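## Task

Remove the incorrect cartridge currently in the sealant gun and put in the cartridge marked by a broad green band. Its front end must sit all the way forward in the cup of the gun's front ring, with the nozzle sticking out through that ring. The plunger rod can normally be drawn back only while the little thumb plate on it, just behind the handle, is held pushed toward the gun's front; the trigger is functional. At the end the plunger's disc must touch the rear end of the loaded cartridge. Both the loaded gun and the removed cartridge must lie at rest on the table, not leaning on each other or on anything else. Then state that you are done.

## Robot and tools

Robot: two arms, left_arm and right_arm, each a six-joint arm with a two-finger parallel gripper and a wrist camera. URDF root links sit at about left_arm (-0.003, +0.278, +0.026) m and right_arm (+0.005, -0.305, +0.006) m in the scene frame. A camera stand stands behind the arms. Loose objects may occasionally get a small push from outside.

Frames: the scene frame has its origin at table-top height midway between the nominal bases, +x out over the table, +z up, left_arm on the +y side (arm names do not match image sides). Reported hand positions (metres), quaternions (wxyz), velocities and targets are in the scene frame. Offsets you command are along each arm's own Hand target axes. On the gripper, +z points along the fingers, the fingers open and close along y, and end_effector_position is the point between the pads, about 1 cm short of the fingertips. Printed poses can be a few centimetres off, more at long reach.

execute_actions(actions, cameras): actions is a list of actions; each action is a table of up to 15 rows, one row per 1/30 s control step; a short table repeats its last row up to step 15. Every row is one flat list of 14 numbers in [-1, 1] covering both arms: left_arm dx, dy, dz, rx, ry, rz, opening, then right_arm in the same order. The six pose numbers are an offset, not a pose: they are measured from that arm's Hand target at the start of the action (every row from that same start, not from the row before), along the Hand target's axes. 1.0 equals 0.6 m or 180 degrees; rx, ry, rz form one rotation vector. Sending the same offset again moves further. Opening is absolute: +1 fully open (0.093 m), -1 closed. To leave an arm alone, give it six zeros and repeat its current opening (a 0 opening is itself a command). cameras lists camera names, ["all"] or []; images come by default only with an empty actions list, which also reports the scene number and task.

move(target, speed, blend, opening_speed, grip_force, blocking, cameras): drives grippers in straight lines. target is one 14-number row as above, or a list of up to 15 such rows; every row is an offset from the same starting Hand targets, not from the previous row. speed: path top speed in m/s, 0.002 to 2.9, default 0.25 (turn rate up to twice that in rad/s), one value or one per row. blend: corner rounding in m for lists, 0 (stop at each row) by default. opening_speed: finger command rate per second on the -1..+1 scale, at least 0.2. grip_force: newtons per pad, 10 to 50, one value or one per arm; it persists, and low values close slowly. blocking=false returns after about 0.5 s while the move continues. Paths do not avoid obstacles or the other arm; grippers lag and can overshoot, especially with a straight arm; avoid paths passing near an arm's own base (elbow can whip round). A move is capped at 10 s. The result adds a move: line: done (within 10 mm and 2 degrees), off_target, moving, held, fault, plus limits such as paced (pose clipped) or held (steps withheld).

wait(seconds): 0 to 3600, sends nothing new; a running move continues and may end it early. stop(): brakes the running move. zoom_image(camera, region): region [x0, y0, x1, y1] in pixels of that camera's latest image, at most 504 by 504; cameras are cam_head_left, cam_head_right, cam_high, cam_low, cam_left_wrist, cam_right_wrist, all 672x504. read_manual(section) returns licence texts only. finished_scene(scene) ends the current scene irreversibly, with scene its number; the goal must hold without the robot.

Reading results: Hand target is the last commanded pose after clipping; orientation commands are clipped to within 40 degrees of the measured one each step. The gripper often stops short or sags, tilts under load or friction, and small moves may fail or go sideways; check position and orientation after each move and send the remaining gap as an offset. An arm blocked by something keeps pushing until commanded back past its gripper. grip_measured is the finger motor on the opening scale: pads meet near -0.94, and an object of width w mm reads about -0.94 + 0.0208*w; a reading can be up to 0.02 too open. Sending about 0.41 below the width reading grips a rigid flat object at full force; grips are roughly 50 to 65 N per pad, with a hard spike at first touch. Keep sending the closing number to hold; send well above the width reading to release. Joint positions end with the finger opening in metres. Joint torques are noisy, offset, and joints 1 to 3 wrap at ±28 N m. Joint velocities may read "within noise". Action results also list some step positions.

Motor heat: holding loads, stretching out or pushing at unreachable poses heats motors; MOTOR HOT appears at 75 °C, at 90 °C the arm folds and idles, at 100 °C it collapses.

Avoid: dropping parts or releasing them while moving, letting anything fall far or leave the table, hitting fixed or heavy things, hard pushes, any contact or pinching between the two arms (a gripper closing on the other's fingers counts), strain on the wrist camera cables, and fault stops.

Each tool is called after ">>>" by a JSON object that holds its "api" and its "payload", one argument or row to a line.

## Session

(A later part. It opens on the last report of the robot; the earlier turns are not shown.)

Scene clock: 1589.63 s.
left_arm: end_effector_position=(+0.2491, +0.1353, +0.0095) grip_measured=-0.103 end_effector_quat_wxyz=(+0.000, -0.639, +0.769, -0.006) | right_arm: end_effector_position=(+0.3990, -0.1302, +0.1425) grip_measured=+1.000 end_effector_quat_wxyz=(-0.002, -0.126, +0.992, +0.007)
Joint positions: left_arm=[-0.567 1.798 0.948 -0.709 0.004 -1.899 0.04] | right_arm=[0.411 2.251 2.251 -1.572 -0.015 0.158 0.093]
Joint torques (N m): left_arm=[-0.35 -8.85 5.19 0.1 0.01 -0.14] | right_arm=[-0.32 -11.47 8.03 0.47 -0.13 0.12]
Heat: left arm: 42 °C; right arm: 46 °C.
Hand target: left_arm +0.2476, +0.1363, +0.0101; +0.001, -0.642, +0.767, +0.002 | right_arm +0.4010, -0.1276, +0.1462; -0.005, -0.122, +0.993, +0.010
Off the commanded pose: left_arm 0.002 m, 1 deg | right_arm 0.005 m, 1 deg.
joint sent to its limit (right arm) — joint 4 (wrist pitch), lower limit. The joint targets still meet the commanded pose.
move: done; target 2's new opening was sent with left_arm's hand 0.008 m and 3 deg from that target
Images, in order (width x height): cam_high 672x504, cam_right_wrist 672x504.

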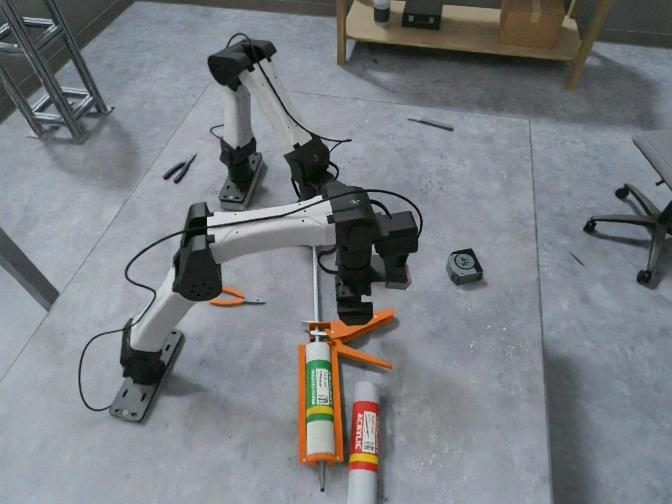

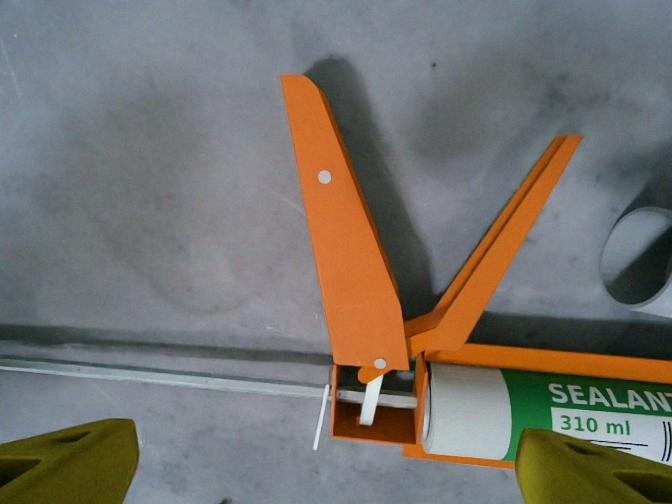

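>>> {"api": "move", "payload": {
  "target": [0,0,0,0,0,0,-0.1,-0.007,-0.029,0.12,0,0,0.07,1],
  "speed": 0.25,
  "cameras": ["cam_right_wrist","cam_low"]
}}

Scene clock: 1600.90 s.
left_arm: end_effector_position=(+0.2491, +0.1353, +0.0095) grip_measured=-0.103 end_effector_quat_wxyz=(+0.000, -0.639, +0.769, -0.006) | right_arm: end_effector_position=(+0.4067, -0.1429, +0.0726) grip_measured=+1.000 end_effector_quat_wxyz=(-0.012, -0.019, +1.000, +0.004)
Joint positions: left_arm=[-0.567 1.798 0.948 -0.709 0.004 -1.899 0.04] | right_arm=[0.377 2.251 1.971 -1.311 -0.016 0.34 0.093]
Joint torques (N m): left_arm=[-0.32 -8.88 5.22 0.11 0.01 -0.14] | right_arm=[-0.66 -13.53 5.2 0.75 -0.09 0.07]
Heat: left arm: 41 °C; right arm: 47 °C.
Hand target: left_arm +0.2476, +0.1363, +0.0101; +0.001, -0.642, +0.767, +0.002 | right_arm +0.4085, -0.1420, +0.0740; -0.005, -0.012, +1.000, +0.010
Off the commanded pose: left_arm 0.002 m, 1 deg | right_arm 0.002 m, 1 deg.
move: done
Images, in order (width x height): cam_low 672x504, cam_right_wrist 672x504.

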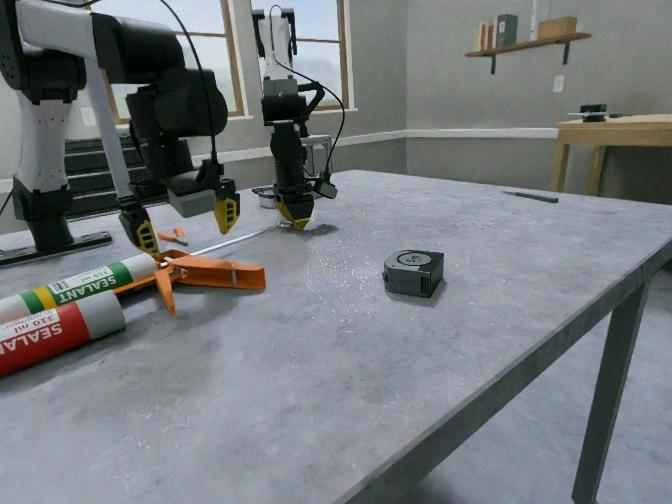

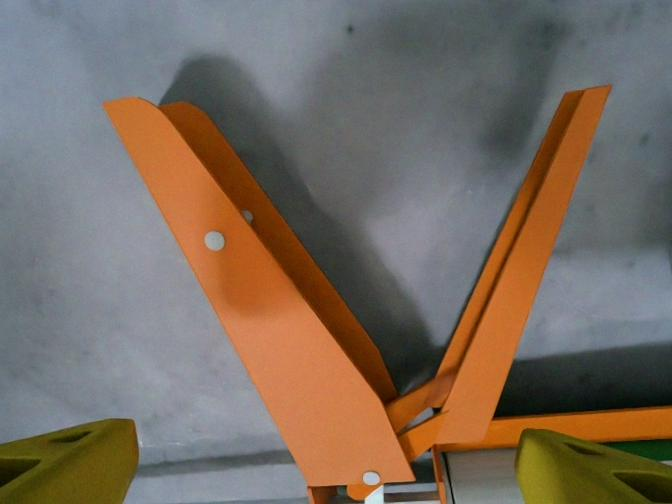

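>>> {"api": "move", "payload": {
  "target": [
    [0,0,0,0,0,0,-0.1,0.0,-0.017,0,0,0,0,1],
    [0,0,0,0,0,0,-0.1,0.0,-0.017,0.073,0,0,0,1]
  ],
  "speed": 0.15,
  "cameras": ["cam_right_wrist","cam_low"]
}}

Scene clock: 1612.30 s.
left_arm: end_effector_position=(+0.2492, +0.1353, +0.0095) grip_measured=-0.103 end_effector_quat_wxyz=(+0.001, -0.639, +0.769, -0.006) | right_arm: end_effector_position=(+0.4009, -0.1541, +0.0322) grip_measured=+1.000 end_effector_quat_wxyz=(-0.021, -0.009, +1.000, +0.001)
Joint positions: left_arm=[-0.567 1.798 0.948 -0.709 0.003 -1.899 0.04] | right_arm=[0.357 2.25 1.808 -1.167 -0.016 0.339 0.093]
Joint torques (N m): left_arm=[-0.34 -8.88 5.22 0.11 0.01 -0.13] | right_arm=[-0.65 -12.36 5.08 0.98 -0.09 -0.11]
Heat: left arm: 40 °C; right arm: 49 °C.
Hand target: left_arm +0.2477, +0.1364, +0.0101; +0.002, -0.641, +0.767, +0.002 | right_arm +0.4082, -0.1514, +0.0300; -0.005, -0.012, +1.000, +0.009
Off the commanded pose: left_arm 0.002 m, 1 deg | right_arm 0.008 m, 2 deg.
move: done
Images, in order (width x height): cam_low 672x504, cam_right_wrist 672x504.

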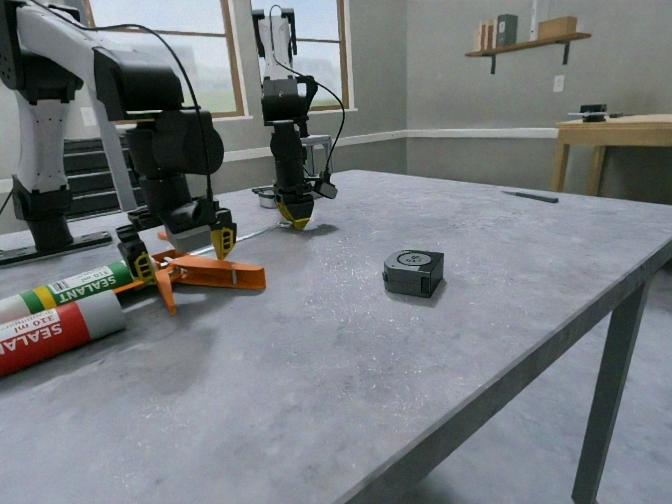

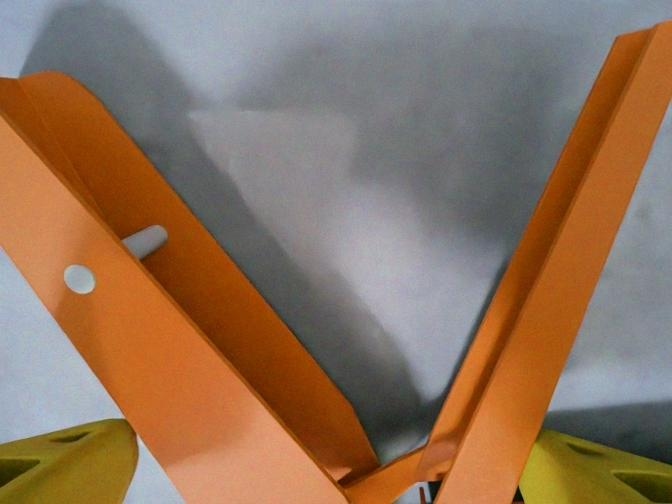

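>>> {"api": "move", "payload": {
  "target": [0,0,0,0,0,0,-0.1,0,0,0,0,0,0,0.1],
  "grip_force": [50, 20],
  "cameras": ["cam_right_wrist","cam_high"]
}}

Scene clock: 1619.40 s.
left_arm: end_effector_position=(+0.2520, +0.1362, +0.0096) grip_measured=-0.102 end_effector_quat_wxyz=(+0.008, -0.640, +0.768, -0.008) | right_arm: end_effector_position=(+0.4049, -0.1518, +0.0321) grip_measured=+0.669 end_effector_quat_wxyz=(-0.013, -0.033, +0.999, +0.006)
Joint positions: left_arm=[-0.567 1.798 0.948 -0.701 -0.009 -1.901 0.04] | right_arm=[0.358 2.25 1.808 -1.148 -0.02 0.292 0.077]
Joint torques (N m): left_arm=[-0.35 -8.94 5.2 0.03 0.13 -0.09] | right_arm=[-0.72 -12.48 5.24 0.81 -0.08 0.43]
Heat: left arm: 40 °C; right arm: 50 °C.
Hand target: left_arm +0.2477, +0.1363, +0.0101; +0.002, -0.641, +0.767, +0.002 | right_arm +0.4082, -0.1514, +0.0300; -0.005, -0.012, +1.000, +0.010
Off the commanded pose: left_arm 0.004 m, 1 deg | right_arm 0.004 m, 3 deg.
grip_force (N): 50, 20
move: done
Images, in order (width x height): cam_high 672x504, cam_right_wrist 672x504.

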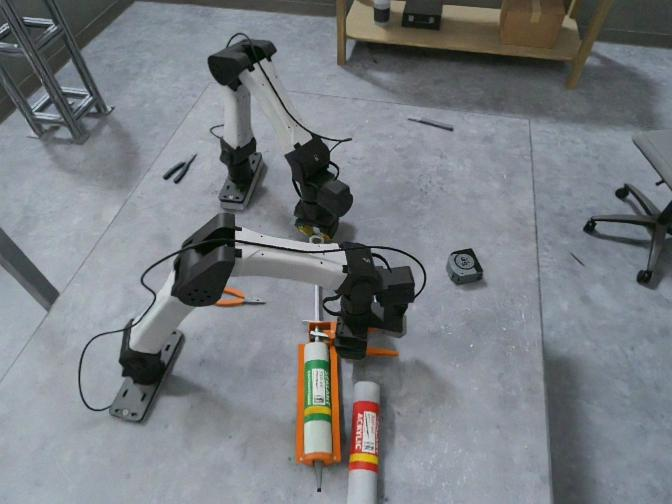

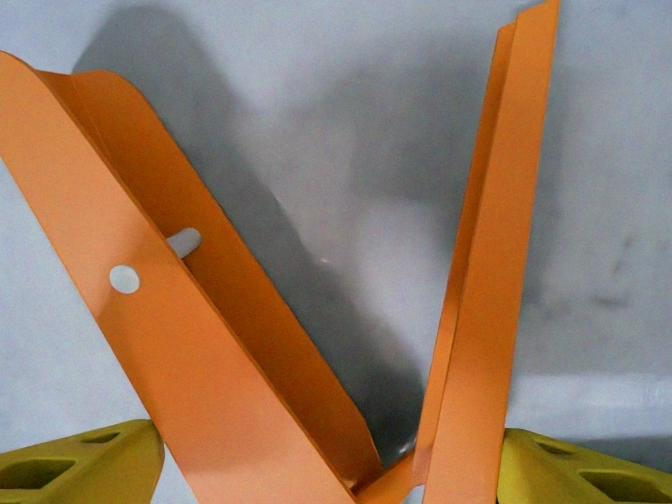

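>>> {"api": "move", "payload": {
  "target": [0,0,0,0,0,0,-0.1,0,0,0,0,0,0,0.0],
  "grip_force": [50, 40],
  "cameras": ["cam_right_wrist","cam_high"]
}}

>>> {"api": "zoom_image", "payload": {
  "camera": "cam_high",
  "region": [270, 310, 370, 500]
}}

Scene clock: 1625.87 s.
left_arm: end_effector_position=(+0.2565, +0.1368, +0.0097) grip_measured=-0.101 end_effector_quat_wxyz=(+0.018, -0.643, +0.765, -0.012) | right_arm: end_effector_position=(+0.3967, -0.1429, +0.0309) grip_measured=+0.106 end_effector_quat_wxyz=(-0.026, -0.088, +0.995, +0.025)
Joint positions: left_arm=[-0.567 1.798 0.948 -0.686 -0.026 -1.909 0.04] | right_arm=[0.367 2.25 1.801 -1.159 -0.063 0.189 0.05]
Joint torques (N m): left_arm=[-0.29 -9.01 5.3 -0.05 0.25 0.02] | right_arm=[-1.81 -12.68 5.57 0.88 0.3 1.53]
Heat: left arm: 40 °C; right arm: 50 °C.
Hand target: left_arm +0.2476, +0.1364, +0.0101; +0.001, -0.642, +0.767, +0.002 | right_arm +0.4082, -0.1514, +0.0300; -0.005, -0.012, +1.000, +0.010
Off the commanded pose: left_arm 0.009 m, 2 deg | right_arm 0.014 m, 9 deg.
grip_force (N): 50, 40
move: done
Images, in order (width x height): cam_high 672x504, cam_right_wrist 672x504.

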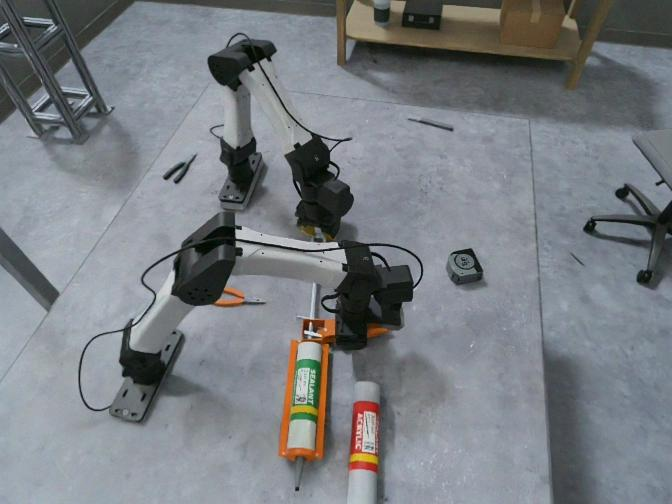

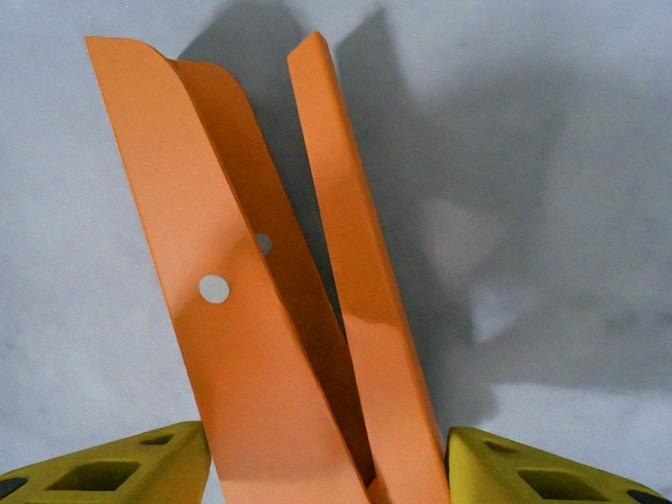

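Scaled by 2.653 from the camera's image (finer frame: 960x720).

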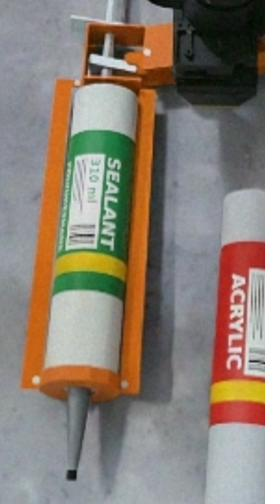

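>>> {"api": "move", "payload": {
  "target": [
    [0,0,0,0,0,0,-0.1,0.0,0,0,0,0,0,1],
    [0,0,-0.1,0,0,0,-0.1,0.0,0,-0.11,0,0,0,1],
    [0,0,-0.1,0,0,0,-0.1,0.07,0.12,-0.15,0,0,0,1]
  ],
  "grip_force": [50, 50],
  "speed": 0.2,
  "opening_speed": 0.8,
  "cameras": ["cam_right_wrist","cam_high"]
}}

>>> {"api": "zoom_image", "payload": {
  "camera": "cam_right_wrist",
  "region": [300, 200, 600, 450]
}}

>>> {"api": "zoom_image", "payload": {
  "camera": "cam_high",
  "region": [270, 310, 370, 500]
}}

Scene clock: 1636.57 s.
left_arm: end_effector_position=(+0.2453, +0.1401, +0.0622) grip_measured=-0.101 end_effector_quat_wxyz=(+0.001, -0.643, +0.766, +0.013) | right_arm: end_effector_position=(+0.3603, -0.0819, +0.1029) grip_measured=+1.000 end_effector_quat_wxyz=(-0.026, -0.020, +0.999, +0.000)
Joint positions: left_arm=[-0.567 1.707 1.076 -0.963 -0.01 -1.909 0.04] | right_arm=[0.55 2.215 2.031 -1.432 -0.026 0.509 0.093]
Joint torques (N m): left_arm=[-0.38 -10.3 6.35 0.11 0.13 -0.01] | right_arm=[-0.98 -15.06 8.29 0.34 0.02 0.06]
Heat: left arm: 40 °C; right arm: 51 °C.
Hand target: left_arm +0.2476, +0.1360, +0.0701; +0.001, -0.641, +0.767, +0.002 | right_arm +0.3656, -0.0822, +0.1218; -0.006, -0.012, +1.000, +0.010
Off the commanded pose: left_arm 0.009 m, 1 deg | right_arm 0.020 m, 3 deg.
move: off_target (right_arm)
Images, in order (width x height): cam_high 672x504, cam_right_wrist 672x504.

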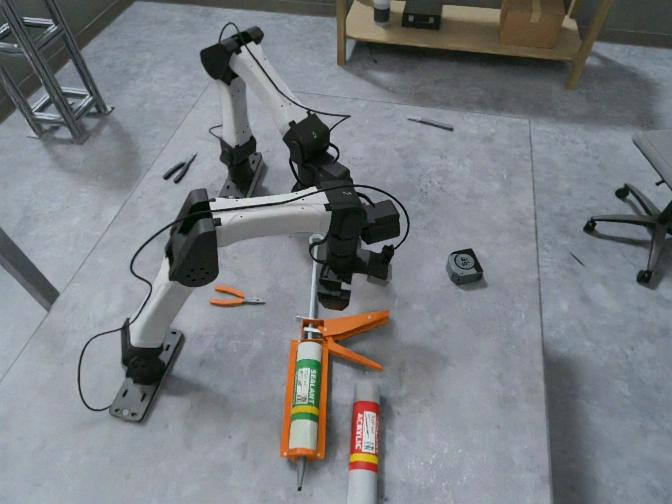

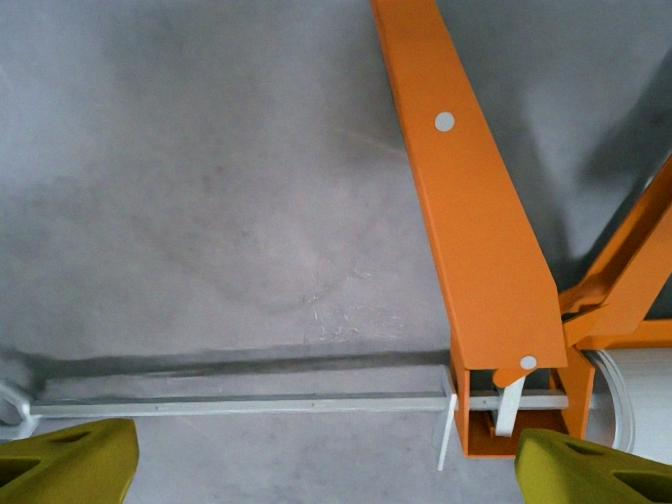

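Scaled by 1.680 from the camera's image (finer frame: 960x720).

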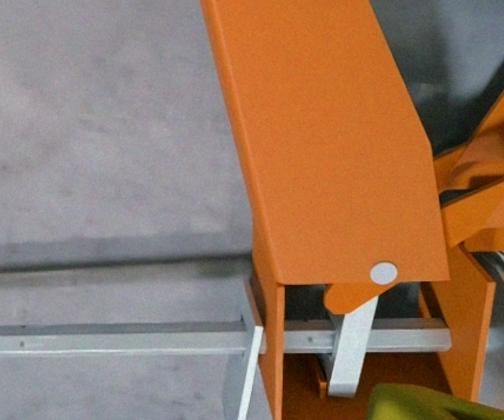

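Scaled by 2.653 from the camera's image (finer frame: 960x720).

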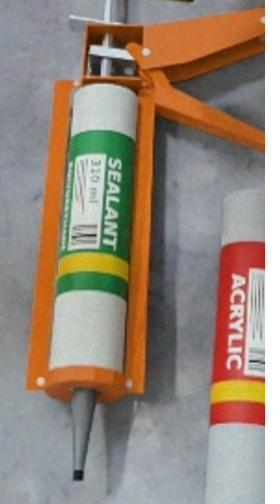

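>>> {"api": "move", "payload": {
  "target": [0,0,0,0,0,0,-0.1,0.0,-0.1,0.02,0,0,0,0],
  "cameras": ["cam_right_wrist"]
}}

>>> {"api": "zoom_image", "payload": {
  "camera": "cam_right_wrist",
  "region": [280, 250, 560, 460]
}}

>>> {"api": "move", "payload": {
  "target": [0,0,0,0,0,0,-0.1,0.0,-0.32,0,0,0,0,0],
  "cameras": ["cam_right_wrist"]
}}

>>> {"api": "zoom_image", "payload": {
  "camera": "cam_right_wrist",
  "region": [280, 200, 560, 460]
}}

Scene clock: 1645.40 s.
left_arm: end_effector_position=(+0.2453, +0.1401, +0.0622) grip_measured=-0.101 end_effector_quat_wxyz=(+0.001, -0.643, +0.766, +0.013) | right_arm: end_effector_position=(+0.3657, -0.1449, +0.0988) grip_measured=+0.001 end_effector_quat_wxyz=(-0.024, -0.003, +1.000, +0.001)
Joint positions: left_arm=[-0.567 1.707 1.076 -0.963 -0.01 -1.909 0.04] | right_arm=[0.408 2.098 1.831 -1.347 -0.021 0.402 0.045]
Joint torques (N m): left_arm=[-0.39 -10.32 6.34 0.12 0.12 -0.01] | right_arm=[-0.01 -14.69 4.97 0.71 -0.04 -0.12]
Heat: left arm: 42 °C; right arm: 53 °C.
Hand target: left_arm +0.2476, +0.1360, +0.0701; +0.001, -0.641, +0.767, +0.002 | right_arm +0.3667, -0.1419, +0.1086; -0.006, -0.012, +1.000, +0.010
Off the commanded pose: left_arm 0.009 m, 1 deg | right_arm 0.010 m, 3 deg.
move: off_target (right_arm)

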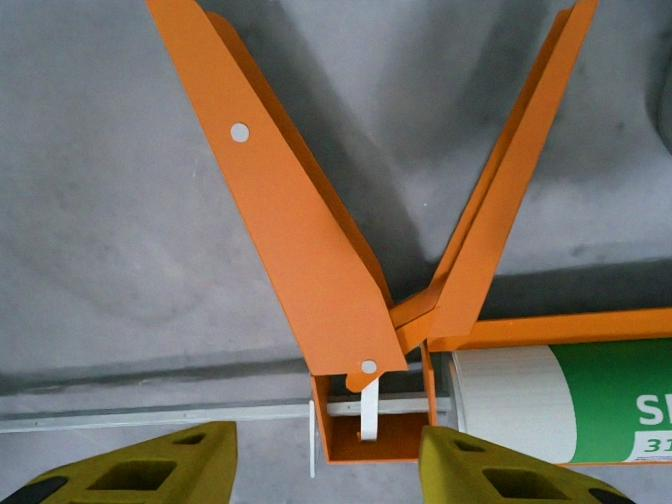

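Scaled by 1.800 from the camera's image (finer frame: 960x720).

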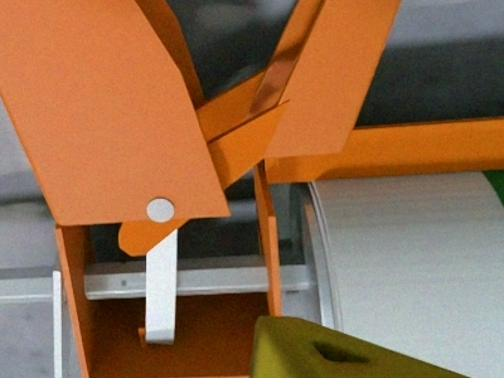

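Scene clock: 1647.03 s.
left_arm: end_effector_position=(+0.2453, +0.1401, +0.0622) grip_measured=-0.101 end_effector_quat_wxyz=(+0.001, -0.643, +0.766, +0.013) | right_arm: end_effector_position=(+0.3671, -0.3360, +0.0978) grip_measured=+0.001 end_effector_quat_wxyz=(-0.024, -0.003, +1.000, +0.010)
Joint positions: left_arm=[-0.567 1.707 1.076 -0.963 -0.01 -1.909 0.04] | right_arm=[-0.093 1.977 1.648 -1.292 -0.015 -0.099 0.045]
Joint torques (N m): left_arm=[-0.42 -10.37 6.37 0.11 0.13 -0.01] | right_arm=[0.09 -12.25 5.68 0.66 -0.08 -0.18]
Heat: left arm: 42 °C; right arm: 53 °C.
Hand target: left_arm +0.2476, +0.1360, +0.0701; +0.001, -0.641, +0.767, +0.002 | right_arm +0.3714, -0.3339, +0.1049; -0.005, -0.012, +1.000, +0.009
Off the commanded pose: left_arm 0.009 m, 1 deg | right_arm 0.009 m, 2 deg.
move: done

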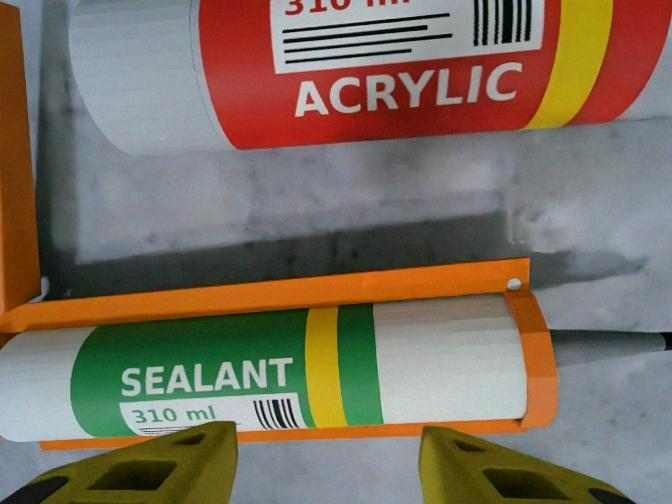

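Scaled by 1.800 from the camera's image (finer frame: 960x720).

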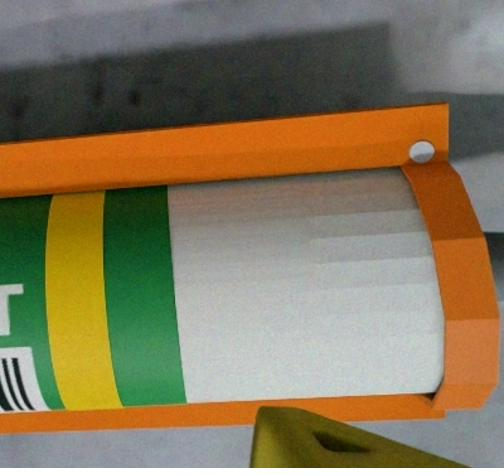

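>>> {"api": "move", "payload": {
  "target": [-0.05,0,-0.1,0,0,0,-0.1,0.0,0,-0.15,0,0,0,0],
  "cameras": ["cam_head_left","cam_high"]
}}

Scene clock: 1654.10 s.
left_arm: end_effector_position=(+0.2503, +0.1660, +0.1221) grip_measured=-0.101 end_effector_quat_wxyz=(-0.001, -0.643, +0.766, +0.012) | right_arm: end_effector_position=(+0.3731, -0.3366, +0.1872) grip_measured=+0.001 end_effector_quat_wxyz=(+0.012, -0.005, +1.000, +0.006)
Joint positions: left_arm=[-0.475 1.618 1.225 -1.2 -0.009 -1.819 0.04] | right_arm=[-0.093 1.961 1.984 -1.571 -0.015 -0.103 0.045]
Joint torques (N m): left_arm=[0.27 -9.48 6.89 0.11 0.11 0.11] | right_arm=[-0.39 -10.92 6.75 0.54 -0.08 -0.15]
Heat: left arm: 43 °C; right arm: 51 °C.
Hand target: left_arm +0.2529, +0.1653, +0.1303; +0.001, -0.642, +0.767, +0.002 | right_arm +0.3724, -0.3356, +0.1949; -0.005, -0.012, +1.000, +0.009
Off the commanded pose: left_arm 0.009 m, 1 deg | right_arm 0.008 m, 2 deg.
joint sent to its limit (right arm) — joint 4 (wrist pitch), lower limit. The joint targets are off in orientation, not in position.
move: done

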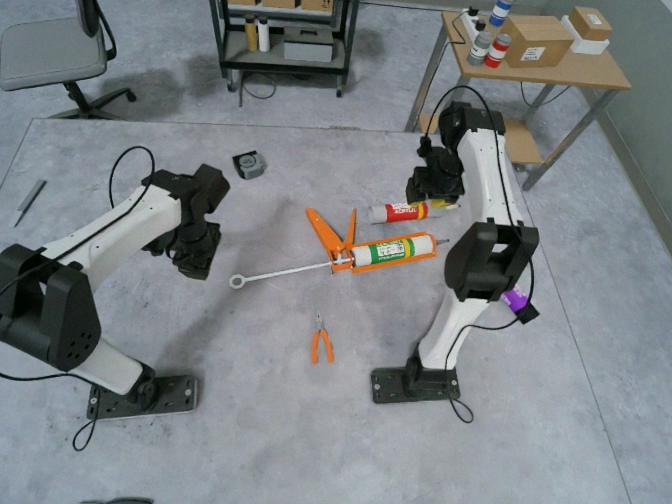

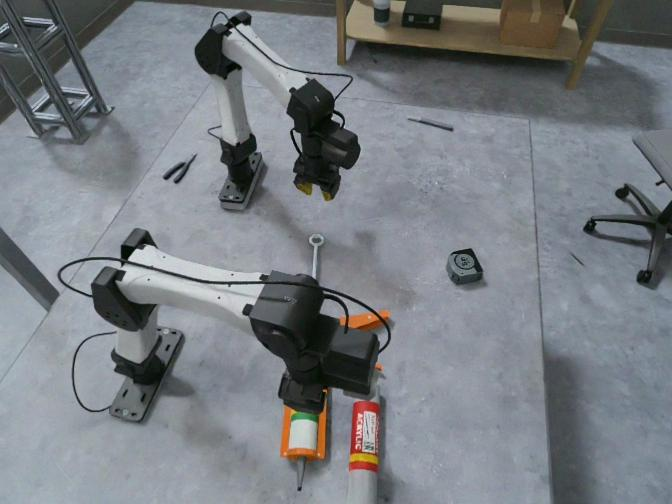

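>>> {"api": "finished_scene", "payload": {
  "scene": 1
}}

The scene is finished: the task was done.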